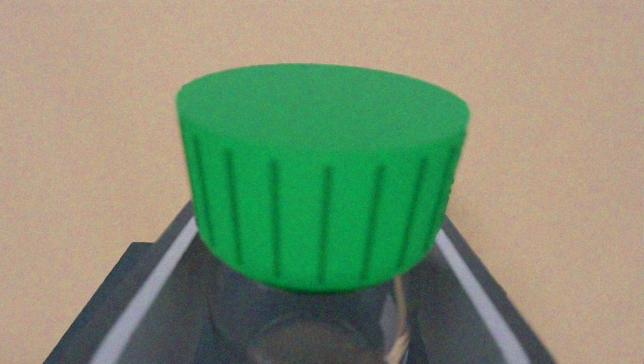

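Call:
move(target={"side": "right", "x": 0.235, "y": -0.43, "z": 1.468, "quat_wxyz": [0.5, -0.5, -0.5, 0.5]}, min_time_s=0.7)

Call:
move(target={"side": "right", "x": 0.19, "y": -0.41, "z": 1.46, "quat_wxyz": [0.5, -0.5, -0.5, 0.5]}, min_time_s=0.7)

Call:
move(target={"side": "right", "x": 0.155, "y": -0.39, "z": 1.435, "quat_wxyz": [0.5, -0.5, -0.5, 0.5]}, min_time_s=0.7)

Call:
move(target={"side": "right", "x": 0.15, "y": -0.385, "z": 1.395, "quat_wxyz": [0.5, -0.5, -0.5, 0.5]}, min_time_s=0.7)

Call:
move(target={"side": "right", "x": 0.15, "y": -0.28, "z": 1.36, "quat_wxyz": [0.5, -0.5, -0.5, 0.5]}, min_time_s=0.9, cameras=["right_wrist_camera"])

Scene clock: 146.40 s.
Joint torques (N m): left_arm=[-8.28 14.59 6.2 -0.37 -0.92 1.52 0] | right_arm=[-10.12 -5.12 -11.69 3.1 0.76 -0.63 0.04]
External joint torques (N m): left_arm=[-0.51 0.62 -1.3 -0.35 0.03 -0.2 -0.02] | right_arm=[-1.91 -0.98 -0.64 -0.27 0.11 -0.06 0.05]
Wrist force (N): left_arm=[0.6 -5.2 1.0] | right_arm=[3.0 5.3 -0.1]
Wrist torque (N m): left_arm=[0.19 0.07 -0.09] | right_arm=[-0.12 0.04 -0.32]
Wrist force, peak (N): left_arm=[0.8 -5.4 1.1] | right_arm=[3.1 6.9 0.9]
move: done
base_odometry: x=+3.416 y=+0.494 heading=+0.195
lidar_m: 0.41 0.43 0.59 1.31 2.13 3.11 5.43 3.04 2.42 1.54 0.58 0.43
base_status: not commanded
joint_positions: torso_squat_rad=+0.250 torso_shift_rad=+0.000 torso_pitch_rad=+0.000 torso_yaw_rad=+0.000 left_shoulder_pitch_rad=+0.053 left_shoulder_roll_rad=+2.009 left_shoulder_yaw_rad=-0.724 left_elbow_rad=-2.398 left_forearm_roll_rad=-0.925 left_wrist_pitch_rad=+1.071 left_hand_roll_rad=+1.010 left_gripper_m=+0.080 right_shoulder_pitch_rad=+1.136 right_shoulder_roll_rad=-1.735 right_shoulder_yaw_rad=-1.341 right_elbow_rad=-2.027 right_forearm_roll_rad=-0.625 right_wrist_pitch_rad=+0.350 right_hand_roll_rad=+0.291 right_gripper_m=+0.055 head_pan_rad=+0.000 head_tilt_rad=+0.350
joint_status: all done
wheel_motors_off: 0
motor_effort: left_wheel=+3(4) right_wheel=-3(5)
contact_limits: left_gripper_m 350 mA; right_gripper_m 350 mA
chest: x=-0.2280 y=-0.0002 z=+1.2682 quat_wxyz=(+1.000, +0.000, +0.000, +0.000) (m; base frame)
left_hand: x=+0.1651 y=+0.3850 z=+1.2502 quat_wxyz=(+0.500, +0.500, -0.500, -0.500) (m; base frame)
right_hand: x=+0.2353 y=-0.4299 z=+1.4673 quat_wxyz=(+0.499, -0.502, -0.501, +0.498) (m; base frame)
right_hand_status: reached (checked arc, planned for 0.7 s): 1 mm and 0.4 deg off.
pictures: none

Scene clock: 147.43 s.
Joint torques (N m): left_arm=[-8.02 14.78 5.71 -0.53 -0.9 1.69 0.01] | right_arm=[-6.3 -4.97 -11.25 3.36 0.78 -0.53 0.09]
External joint torques (N m): left_arm=[-0.25 0.81 -1.78 -0.52 0.04 -0.03 0] | right_arm=[-0.7 -0.28 -1 -0.02 -0.02 0.13 0.09]
Wrist force (N): left_arm=[0.9 -5.1 1.4] | right_arm=[2.7 5.3 0.2]
Wrist torque (N m): left_arm=[0.18 0.12 -0.09] | right_arm=[-0.11 0.00 -0.34]
Wrist force, peak (N): left_arm=[0.8 -5.4 1.1] | right_arm=[3.5 6.6 0.8]
move: done
base_odometry: x=+3.416 y=+0.494 heading=+0.195
lidar_m: 0.41 0.43 0.59 1.31 2.12 3.10 5.43 3.05 2.42 1.54 0.58 0.43
base_status: not commanded
joint_positions: torso_squat_rad=+0.250 torso_shift_rad=+0.000 torso_pitch_rad=+0.000 torso_yaw_rad=+0.000 left_shoulder_pitch_rad=+0.053 left_shoulder_roll_rad=+2.009 left_shoulder_yaw_rad=-0.724 left_elbow_rad=-2.398 left_forearm_roll_rad=-0.925 left_wrist_pitch_rad=+1.071 left_hand_roll_rad=+1.010 left_gripper_m=+0.080 right_shoulder_pitch_rad=+1.137 right_shoulder_roll_rad=-1.584 right_shoulder_yaw_rad=-1.399 right_elbow_rad=-2.236 right_forearm_roll_rad=-0.680 right_wrist_pitch_rad=+0.439 right_hand_roll_rad=+0.343 right_gripper_m=+0.055 head_pan_rad=+0.000 head_tilt_rad=+0.350
joint_status: all done
wheel_motors_off: 0
motor_effort: left_wheel=+3(4) right_wheel=-4(5)
contact_limits: left_gripper_m 350 mA; right_gripper_m 350 mA
chest: x=-0.2280 y=-0.0002 z=+1.2682 quat_wxyz=(+1.000, +0.000, +0.000, +0.000) (m; base frame)
left_hand: x=+0.1651 y=+0.3850 z=+1.2502 quat_wxyz=(+0.500, +0.500, -0.500, -0.500) (m; base frame)
right_hand: x=+0.1905 y=-0.4100 z=+1.4596 quat_wxyz=(+0.500, -0.500, -0.500, +0.500) (m; base frame)
right_hand_status: reached (checked arc, planned for 0.7 s): 1 mm and 0.1 deg off.
pictures: none

Scene clock: 148.47 s.
Joint torques (N m): left_arm=[-8.13 14.82 6.2 -0.33 -1.02 1.63 -0.11] | right_arm=[-4.93 -5.48 -7.56 3.06 1.04 -0.36 -0.08]
External joint torques (N m): left_arm=[-0.35 0.85 -1.29 -0.31 -0.07 -0.09 -0.13] | right_arm=[-1.41 -0.31 1.84 -0.11 0.14 0.17 -0.08]
Wrist force (N): left_arm=[0.7 -4.9 0.9] | right_arm=[3.8 6.0 0.5]
Wrist torque (N m): left_arm=[0.16 0.10 -0.09] | right_arm=[-0.18 0.12 -0.12]
Wrist force, peak (N): left_arm=[0.9 -5.4 1.2] | right_arm=[3.5 6.6 0.1]
move: done
base_odometry: x=+3.416 y=+0.494 heading=+0.195
lidar_m: 0.41 0.43 0.60 1.32 2.13 3.11 5.43 3.04 2.42 1.55 0.58 0.43
base_status: not commanded
joint_positions: torso_squat_rad=+0.250 torso_shift_rad=+0.000 torso_pitch_rad=+0.000 torso_yaw_rad=+0.000 left_shoulder_pitch_rad=+0.053 left_shoulder_roll_rad=+2.009 left_shoulder_yaw_rad=-0.724 left_elbow_rad=-2.398 left_forearm_roll_rad=-0.925 left_wrist_pitch_rad=+1.071 left_hand_roll_rad=+1.010 left_gripper_m=+0.080 right_shoulder_pitch_rad=+1.124 right_shoulder_roll_rad=-1.454 right_shoulder_yaw_rad=-1.370 right_elbow_rad=-2.428 right_forearm_roll_rad=-0.588 right_wrist_pitch_rad=+0.496 right_hand_roll_rad=+0.274 right_gripper_m=+0.055 head_pan_rad=+0.000 head_tilt_rad=+0.350
joint_status: all done
wheel_motors_off: 0
motor_effort: left_wheel=+4(4) right_wheel=-3(4)
contact_limits: left_gripper_m 350 mA; right_gripper_m 350 mA
chest: x=-0.2280 y=-0.0002 z=+1.2682 quat_wxyz=(+1.000, +0.000, +0.000, +0.000) (m; base frame)
left_hand: x=+0.1651 y=+0.3850 z=+1.2502 quat_wxyz=(+0.500, +0.500, -0.500, -0.500) (m; base frame)
right_hand: x=+0.1554 y=-0.3899 z=+1.4351 quat_wxyz=(+0.500, -0.499, -0.500, +0.501) (m; base frame)
right_hand_status: reached (checked arc, planned for 0.7 s): 0 mm and 0.1 deg off.
pictures: none

Scene clock: 149.50 s.
Joint torques (N m): left_arm=[-7.93 15.05 5.99 -0.45 -0.97 1.58 0.01] | right_arm=[-5.02 -5.85 -7.97 1.62 0.95 -0.3 -0.06]
External joint torques (N m): left_arm=[-0.15 1.09 -1.51 -0.43 -0.02 -0.14 -0.01] | right_arm=[-1.82 0.4 1.35 -0.32 0.03 0.03 -0.05]
Wrist force (N): left_arm=[0.9 -5.3 1.2] | right_arm=[3.1 6.4 0.6]
Wrist torque (N m): left_arm=[0.20 0.12 -0.11] | right_arm=[-0.29 0.03 -0.14]
Wrist force, peak (N): left_arm=[1.0 -5.3 1.0] | right_arm=[3.6 6.6 1.3]
move: done
base_odometry: x=+3.416 y=+0.494 heading=+0.195
lidar_m: 0.40 0.43 0.59 1.32 2.13 3.11 5.42 3.05 2.42 1.55 0.58 0.42
base_status: not commanded
joint_positions: torso_squat_rad=+0.250 torso_shift_rad=+0.000 torso_pitch_rad=+0.000 torso_yaw_rad=+0.000 left_shoulder_pitch_rad=+0.053 left_shoulder_roll_rad=+2.009 left_shoulder_yaw_rad=-0.724 left_elbow_rad=-2.398 left_forearm_roll_rad=-0.925 left_wrist_pitch_rad=+1.071 left_hand_roll_rad=+1.010 left_gripper_m=+0.080 right_shoulder_pitch_rad=+1.047 right_shoulder_roll_rad=-1.403 right_shoulder_yaw_rad=-1.164 right_elbow_rad=-2.503 right_forearm_roll_rad=-0.356 right_wrist_pitch_rad=+0.505 right_hand_roll_rad=+0.165 right_gripper_m=+0.055 head_pan_rad=+0.000 head_tilt_rad=+0.350
joint_status: all done
wheel_motors_off: 0
motor_effort: left_wheel=+3(4) right_wheel=-3(4)
contact_limits: left_gripper_m 350 mA; right_gripper_m 350 mA
chest: x=-0.2280 y=-0.0002 z=+1.2682 quat_wxyz=(+1.000, +0.000, +0.000, +0.000) (m; base frame)
left_hand: x=+0.1651 y=+0.3850 z=+1.2502 quat_wxyz=(+0.500, +0.500, -0.500, -0.500) (m; base frame)
right_hand: x=+0.1500 y=-0.3844 z=+1.3952 quat_wxyz=(+0.501, -0.497, -0.499, +0.503) (m; base frame)
right_hand_status: reached (checked arc, planned for 0.7 s): 1 mm and 0.6 deg off.
pictures: none

Scene clock: 150.73 s.
Joint torques (N m): left_arm=[-8 14.64 6.55 -0.39 -0.92 1.62 0.11] | right_arm=[-6.78 -7.59 -6.57 1.49 0.95 -0.24 -0.2]
External joint torques (N m): left_arm=[-0.22 0.67 -0.94 -0.37 0.02 -0.1 0.09] | right_arm=[-2.11 -1.12 2.03 0.08 0.09 -0.22 -0.19]
Wrist force (N): left_arm=[0.9 -5.2 1.2] | right_arm=[3.2 5.8 0.4]
Wrist torque (N m): left_arm=[0.20 0.13 -0.10] | right_arm=[-0.26 0.08 -0.11]
Wrist force, peak (N): left_arm=[0.9 -5.5 1.0] | right_arm=[3.0 6.8 -0.2]
move: short
base_odometry: x=+3.416 y=+0.494 heading=+0.195
lidar_m: 0.40 0.42 0.59 1.32 2.13 3.10 5.43 3.05 2.43 1.55 0.58 0.42
base_status: not commanded
joint_positions: torso_squat_rad=+0.250 torso_shift_rad=+0.000 torso_pitch_rad=+0.000 torso_yaw_rad=+0.000 left_shoulder_pitch_rad=+0.053 left_shoulder_roll_rad=+2.009 left_shoulder_yaw_rad=-0.724 left_elbow_rad=-2.398 left_forearm_roll_rad=-0.925 left_wrist_pitch_rad=+1.071 left_hand_roll_rad=+1.010 left_gripper_m=+0.080 right_shoulder_pitch_rad=+0.917 right_shoulder_roll_rad=-1.534 right_shoulder_yaw_rad=-0.939 right_elbow_rad=-2.617 right_forearm_roll_rad=-0.163 right_wrist_pitch_rad=+0.479 right_hand_roll_rad=+0.003 right_gripper_m=+0.055 head_pan_rad=+0.000 head_tilt_rad=+0.350
joint_status: all done
wheel_motors_off: 0
motor_effort: left_wheel=+3(4) right_wheel=-2(4)
contact_limits: left_gripper_m 350 mA; right_gripper_m 350 mA
chest: x=-0.2280 y=-0.0002 z=+1.2682 quat_wxyz=(+1.000, +0.000, +0.000, +0.000) (m; base frame)
left_hand: x=+0.1651 y=+0.3850 z=+1.2502 quat_wxyz=(+0.500, +0.500, -0.500, -0.500) (m; base frame)
right_hand: x=+0.1507 y=-0.2806 z=+1.3600 quat_wxyz=(+0.443, -0.417, -0.548, +0.574) (m; base frame)
right_hand_status: short (checked arc, as near as the solve gets, planned for 0.9 s): 1 mm and 15.4 deg off. The place is met; only the turn is off.
pictures: right_wrist_camera
camera_calibration:
right_wrist_camera: T_world_to_cam=[[0.246477, -0.968088, 0.0453364, -0.375174], [-0.514394, -0.170326, -0.840469, 1.1998], [0.82137, 0.183835, -0.53996, 0.734347], [0, 0, 0, 1]] pos_world=[0.10647, -0.293844, 1.42192]

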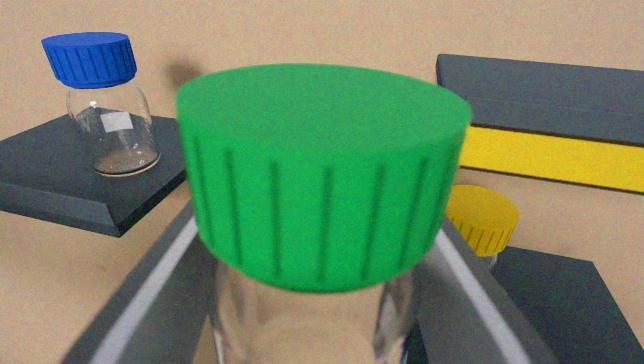

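Call:
move(target={"side": "right", "x": 0.165, "y": -0.16, "z": 1.36, "quat_wxyz": [0.5, -0.5, -0.5, 0.5]}, min_time_s=0.9)

Call:
move(target={"side": "right", "x": 0.175, "y": -0.05, "z": 1.366, "quat_wxyz": [0.5, -0.5, -0.5, 0.5]}, min_time_s=0.9)

Call:
move(target={"side": "right", "x": 0.185, "y": 0.033, "z": 1.37, "quat_wxyz": [0.5, -0.5, -0.5, 0.5]}, min_time_s=0.9, cameras=["right_wrist_camera", "head_camera"])

Scene clock: 153.27 s.
Joint torques (N m): left_arm=[-7.94 14.64 5.91 -0.4 -0.93 1.67 -0.11] | right_arm=[-13.34 4.41 -5.09 4.26 1.5 1.55 0.09]
External joint torques (N m): left_arm=[-0.16 0.67 -1.59 -0.38 0.02 -0.04 -0.12] | right_arm=[-0.95 0.87 -0.23 0.12 0.26 -0.01 0.1]
Wrist force (N): left_arm=[1.2 -5.2 1.0] | right_arm=[3.2 6.1 -0.4]
Wrist torque (N m): left_arm=[0.21 0.15 -0.11] | right_arm=[-0.23 0.07 -0.14]
Wrist force, peak (N): left_arm=[1.1 -5.3 1.4] | right_arm=[2.8 7.5 0.5]
move: short
base_odometry: x=+3.416 y=+0.494 heading=+0.195
lidar_m: 0.41 0.43 0.60 1.32 2.13 3.10 5.43 3.05 2.42 1.54 0.57 0.43
base_status: not commanded
joint_positions: torso_squat_rad=+0.250 torso_shift_rad=+0.000 torso_pitch_rad=+0.000 torso_yaw_rad=+0.000 left_shoulder_pitch_rad=+0.053 left_shoulder_roll_rad=+2.009 left_shoulder_yaw_rad=-0.724 left_elbow_rad=-2.398 left_forearm_roll_rad=-0.925 left_wrist_pitch_rad=+1.071 left_hand_roll_rad=+1.010 left_gripper_m=+0.080 right_shoulder_pitch_rad=+0.711 right_shoulder_roll_rad=-2.870 right_shoulder_yaw_rad=-1.060 right_elbow_rad=-2.617 right_forearm_roll_rad=-0.673 right_wrist_pitch_rad=+1.771 right_hand_roll_rad=-0.903 right_gripper_m=+0.055 head_pan_rad=+0.000 head_tilt_rad=+0.350
joint_status: all done
wheel_motors_off: 0
motor_effort: left_wheel=+3(4) right_wheel=-3(4)
contact_limits: left_gripper_m 350 mA; right_gripper_m 350 mA
chest: x=-0.2280 y=-0.0002 z=+1.2682 quat_wxyz=(+1.000, +0.000, +0.000, +0.000) (m; base frame)
left_hand: x=+0.1651 y=+0.3850 z=+1.2501 quat_wxyz=(+0.500, +0.500, -0.500, -0.500) (m; base frame)
right_hand: x=+0.1659 y=-0.1595 z=+1.3599 quat_wxyz=(+0.555, -0.536, -0.440, +0.459) (m; base frame)
right_hand_status: short (checked arc, as near as the solve gets, planned for 1.3 s): 1 mm and 11.2 deg off. The place is met; only the turn is off.
pictures: none

Scene clock: 154.50 s.
Joint torques (N m): left_arm=[-7.74 14.9 6.31 -0.38 -0.97 1.52 -0.11] | right_arm=[-12.59 7.86 -5.14 4.86 1.28 1.76 0.11]
External joint torques (N m): left_arm=[0.04 0.93 -1.18 -0.36 -0.03 -0.19 -0.13] | right_arm=[0.49 0.49 -0.2 0.11 0.04 0.21 0.12]
Wrist force (N): left_arm=[0.9 -5.2 1.2] | right_arm=[2.8 5.7 0.4]
Wrist torque (N m): left_arm=[0.20 0.11 -0.10] | right_arm=[-0.19 -0.02 -0.30]
Wrist force, peak (N): left_arm=[1.2 -5.4 1.0] | right_arm=[4.1 6.4 1.5]
move: done
base_odometry: x=+3.416 y=+0.494 heading=+0.195
lidar_m: 0.40 0.43 0.60 1.31 2.13 3.10 5.43 3.05 2.42 1.55 0.58 0.42
base_status: not commanded
joint_positions: torso_squat_rad=+0.250 torso_shift_rad=+0.000 torso_pitch_rad=+0.000 torso_yaw_rad=+0.000 left_shoulder_pitch_rad=+0.053 left_shoulder_roll_rad=+2.009 left_shoulder_yaw_rad=-0.724 left_elbow_rad=-2.398 left_forearm_roll_rad=-0.925 left_wrist_pitch_rad=+1.071 left_hand_roll_rad=+1.010 left_gripper_m=+0.080 right_shoulder_pitch_rad=+0.719 right_shoulder_roll_rad=-3.113 right_shoulder_yaw_rad=-1.199 right_elbow_rad=-2.437 right_forearm_roll_rad=-0.667 right_wrist_pitch_rad=+1.714 right_hand_roll_rad=-0.902 right_gripper_m=+0.055 head_pan_rad=+0.000 head_tilt_rad=+0.350
joint_status: all done
wheel_motors_off: 0
motor_effort: left_wheel=+3(4) right_wheel=-3(4)
contact_limits: left_gripper_m 350 mA; right_gripper_m 350 mA
chest: x=-0.2280 y=-0.0002 z=+1.2682 quat_wxyz=(+1.000, +0.000, +0.000, +0.000) (m; base frame)
left_hand: x=+0.1651 y=+0.3850 z=+1.2502 quat_wxyz=(+0.500, +0.500, -0.500, -0.500) (m; base frame)
right_hand: x=+0.1747 y=-0.0502 z=+1.3660 quat_wxyz=(+0.500, -0.500, -0.500, +0.500) (m; base frame)
right_hand_status: reached (checked arc, planned for 0.9 s): 0 mm and 0.0 deg off.
pictures: none

Scene clock: 155.73 s.
Joint torques (N m): left_arm=[-8.01 14.79 6.44 -0.31 -1.01 1.64 -0.01] | right_arm=[-15.15 7.83 -8.34 4.42 2.03 1.06 -0.1]
External joint torques (N m): left_arm=[-0.23 0.83 -1.05 -0.29 -0.06 -0.07 -0.03] | right_arm=[0.02 -0.45 -0.25 0.03 0.29 0.1 -0.09]
Wrist force (N): left_arm=[0.8 -5.1 0.8] | right_arm=[3.3 6.0 -0.1]
Wrist torque (N m): left_arm=[0.20 0.11 -0.10] | right_arm=[-0.22 0.10 -0.30]
Wrist force, peak (N): left_arm=[1.0 -5.5 1.3] | right_arm=[4.0 7.0 -0.1]
move: short
base_odometry: x=+3.416 y=+0.494 heading=+0.195
lidar_m: 0.41 0.43 0.60 1.32 2.13 3.10 5.43 3.05 2.42 1.55 0.58 0.42
base_status: not commanded
joint_positions: torso_squat_rad=+0.250 torso_shift_rad=+0.000 torso_pitch_rad=+0.000 torso_yaw_rad=+0.000 left_shoulder_pitch_rad=+0.053 left_shoulder_roll_rad=+2.009 left_shoulder_yaw_rad=-0.724 left_elbow_rad=-2.398 left_forearm_roll_rad=-0.925 left_wrist_pitch_rad=+1.071 left_hand_roll_rad=+1.010 left_gripper_m=+0.080 right_shoulder_pitch_rad=+1.031 right_shoulder_roll_rad=-3.141 right_shoulder_yaw_rad=-1.571 right_elbow_rad=-2.246 right_forearm_roll_rad=-0.551 right_wrist_pitch_rad=+1.661 right_hand_roll_rad=-0.518 right_gripper_m=+0.055 head_pan_rad=+0.000 head_tilt_rad=+0.350
joint_status: all done
wheel_motors_off: 0
motor_effort: left_wheel=+3(4) right_wheel=-2(4)
contact_limits: left_gripper_m 350 mA; right_gripper_m 350 mA
chest: x=-0.2280 y=-0.0002 z=+1.2682 quat_wxyz=(+1.000, +0.000, +0.000, +0.000) (m; base frame)
left_hand: x=+0.1651 y=+0.3850 z=+1.2502 quat_wxyz=(+0.500, +0.500, -0.500, -0.500) (m; base frame)
right_hand: x=+0.1852 y=+0.0323 z=+1.3702 quat_wxyz=(+0.476, -0.435, -0.519, +0.561) (m; base frame)
right_hand_status: short (checked arc, as near as the solve gets, planned for 0.9 s): 1 mm and 10.8 deg off. The place is met; only the turn is off.
pictures: head_camera, right_wrist_camera
camera_calibration:
head_camera: T_world_to_cam=[[-0.0279935, -0.999325, 0.0237777, -0.0361826], [-0.30838, -0.0139932, -0.95116, 1.39147], [0.950851, -0.0339589, -0.30778, 0.590742], [0, 0, 0, 1]] pos_world=[-0.133618, 0.00337391, 1.50619]
right_wrist_camera: T_world_to_cam=[[0.15514, -0.986822, 0.0459802, -0.0646184], [-0.552757, -0.125287, -0.823871, 1.26228], [0.818774, 0.102399, -0.56491, 0.691305], [0, 0, 0, 1]] pos_world=[0.141739, 0.0235924, 1.43346]

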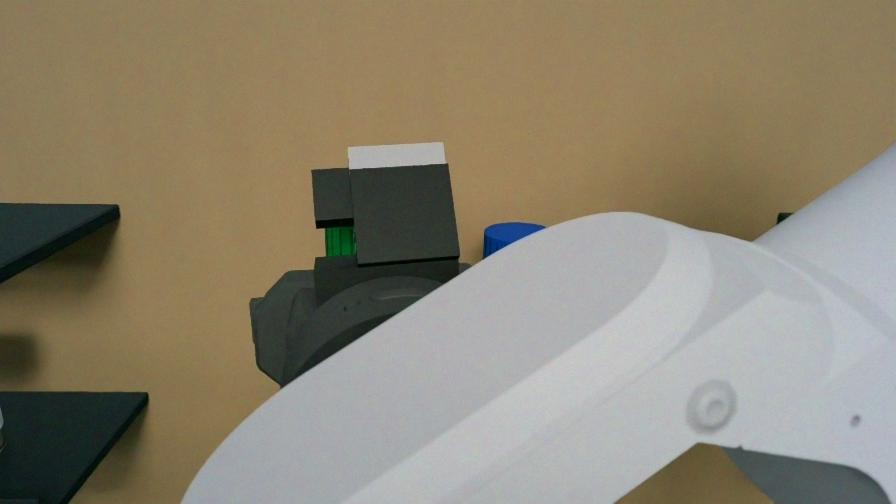

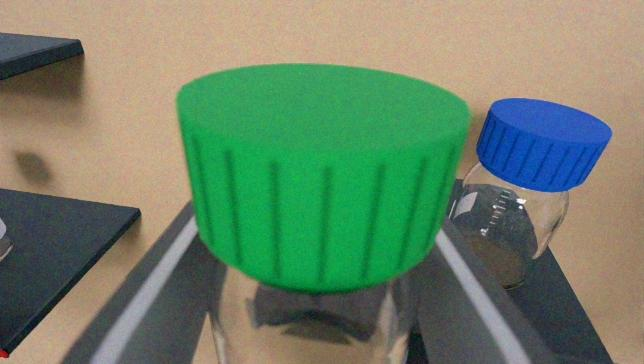

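Call:
move(target={"side": "right", "x": 0.235, "y": 0.033, "z": 1.368, "quat_wxyz": [0.5, -0.5, -0.5, 0.5]}, min_time_s=0.8, cameras=["right_wrist_camera"])

Scene clock: 157.37 s.
Joint torques (N m): left_arm=[-8.07 14.82 6.09 -0.42 -0.95 1.67 -0.07] | right_arm=[-16.58 8.63 -8.93 4.24 2.16 0.81 0.04]
External joint torques (N m): left_arm=[-0.29 0.85 -1.4 -0.4 0 -0.05 -0.08] | right_arm=[0.65 0.22 0.19 0.19 0.34 0.03 0.05]
Wrist force (N): left_arm=[1.0 -5.2 1.2] | right_arm=[3.4 6.1 0.0]
Wrist torque (N m): left_arm=[0.21 0.12 -0.10] | right_arm=[-0.27 0.12 -0.31]
Wrist force, peak (N): left_arm=[0.6 -5.5 1.2] | right_arm=[3.8 6.6 -0.8]
move: short
base_odometry: x=+3.416 y=+0.494 heading=+0.195
lidar_m: 0.41 0.43 0.59 1.31 2.13 3.10 5.43 3.05 2.42 1.54 0.58 0.42
base_status: not commanded
joint_positions: torso_squat_rad=+0.250 torso_shift_rad=+0.000 torso_pitch_rad=+0.000 torso_yaw_rad=+0.000 left_shoulder_pitch_rad=+0.053 left_shoulder_roll_rad=+2.009 left_shoulder_yaw_rad=-0.724 left_elbow_rad=-2.398 left_forearm_roll_rad=-0.925 left_wrist_pitch_rad=+1.071 left_hand_roll_rad=+1.010 left_gripper_m=+0.080 right_shoulder_pitch_rad=+1.148 right_shoulder_roll_rad=-3.141 right_shoulder_yaw_rad=-1.571 right_elbow_rad=-2.086 right_forearm_roll_rad=-0.419 right_wrist_pitch_rad=+1.555 right_hand_roll_rad=-0.416 right_gripper_m=+0.055 head_pan_rad=+0.000 head_tilt_rad=+0.350
joint_status: all done
wheel_motors_off: 0
motor_effort: left_wheel=+4(4) right_wheel=-3(4)
contact_limits: left_gripper_m 350 mA; right_gripper_m 350 mA
chest: x=-0.2280 y=-0.0002 z=+1.2682 quat_wxyz=(+1.000, +0.000, +0.000, +0.000) (m; base frame)
left_hand: x=+0.1651 y=+0.3850 z=+1.2501 quat_wxyz=(+0.500, +0.500, -0.500, -0.500) (m; base frame)
right_hand: x=+0.2350 y=+0.0323 z=+1.3682 quat_wxyz=(+0.474, -0.444, -0.522, +0.552) (m; base frame)
right_hand_status: short (checked arc, as near as the solve gets, planned for 0.8 s): 1 mm and 9.6 deg off. The place is met; only the turn is off.
pictures: right_wrist_camera
camera_calibration:
right_wrist_camera: T_world_to_cam=[[0.141575, -0.988766, 0.0479385, -0.0717003], [-0.535643, -0.11724, -0.836266, 1.30088], [0.832492, 0.092716, -0.546224, 0.620791], [0, 0, 0, 1]] pos_world=[0.190154, 0.0240627, 1.43041]

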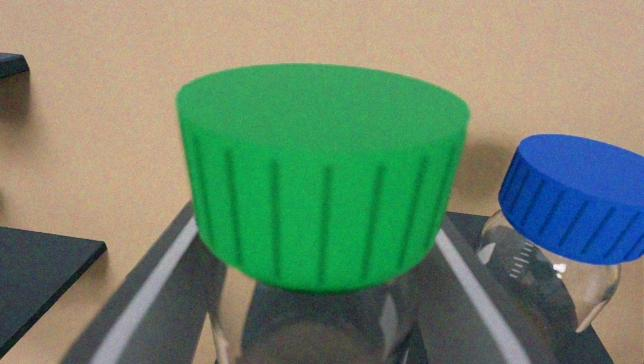

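Call:
move(target={"side": "right", "x": 0.265, "y": 0.034, "z": 1.366, "quat_wxyz": [0.4545, -0.4545, -0.5417, 0.5417]}, min_time_s=0.8, cameras=["right_wrist_camera"])

Scene clock: 159.67 s.
Joint torques (N m): left_arm=[-8.2 14.66 6.43 -0.42 -0.99 1.7 -0.1] | right_arm=[-17.73 8.64 -7.44 4.08 2.15 0.81 0.1]
External joint torques (N m): left_arm=[-0.42 0.69 -1.06 -0.4 -0.04 -0.02 -0.11] | right_arm=[0.67 0.19 2.13 0.27 0.36 0.03 0.11]
Wrist force (N): left_arm=[0.7 -5.2 1.4] | right_arm=[3.1 6.2 1.2]
Wrist torque (N m): left_arm=[0.20 0.08 -0.09] | right_arm=[-0.28 0.03 -0.30]
Wrist force, peak (N): left_arm=[0.9 -5.4 1.3] | right_arm=[2.9 7.3 -0.7]
move: done
base_odometry: x=+3.416 y=+0.494 heading=+0.195
lidar_m: 0.41 0.43 0.59 1.31 2.13 3.10 5.43 3.05 2.42 1.55 0.57 0.43
base_status: not commanded
joint_positions: torso_squat_rad=+0.250 torso_shift_rad=+0.000 torso_pitch_rad=+0.000 torso_yaw_rad=+0.000 left_shoulder_pitch_rad=+0.053 left_shoulder_roll_rad=+2.009 left_shoulder_yaw_rad=-0.724 left_elbow_rad=-2.398 left_forearm_roll_rad=-0.925 left_wrist_pitch_rad=+1.071 left_hand_roll_rad=+1.010 left_gripper_m=+0.080 right_shoulder_pitch_rad=+1.212 right_shoulder_roll_rad=-3.141 right_shoulder_yaw_rad=-1.538 right_elbow_rad=-1.999 right_forearm_roll_rad=-0.279 right_wrist_pitch_rad=+1.463 right_hand_roll_rad=-0.405 right_gripper_m=+0.055 head_pan_rad=+0.000 head_tilt_rad=+0.350
joint_status: all done
wheel_motors_off: 0
motor_effort: left_wheel=+4(4) right_wheel=-3(4)
contact_limits: left_gripper_m 350 mA; right_gripper_m 350 mA
chest: x=-0.2280 y=-0.0002 z=+1.2682 quat_wxyz=(+1.000, +0.000, +0.000, +0.000) (m; base frame)
left_hand: x=+0.1651 y=+0.3850 z=+1.2501 quat_wxyz=(+0.500, +0.500, -0.500, -0.500) (m; base frame)
right_hand: x=+0.2648 y=+0.0333 z=+1.3663 quat_wxyz=(+0.453, -0.451, -0.543, +0.545) (m; base frame)
right_hand_status: reached (checked arc, planned for 0.8 s): 1 mm and 0.6 deg off.
pictures: right_wrist_camera
camera_calibration:
right_wrist_camera: T_world_to_cam=[[0.166615, -0.984681, 0.0514038, -0.0864124], [-0.484475, -0.12716, -0.865514, 1.34205], [0.858792, 0.119304, -0.49824, 0.521522], [0, 0, 0, 1]] pos_world=[0.216707, 0.0233459, 1.42585]

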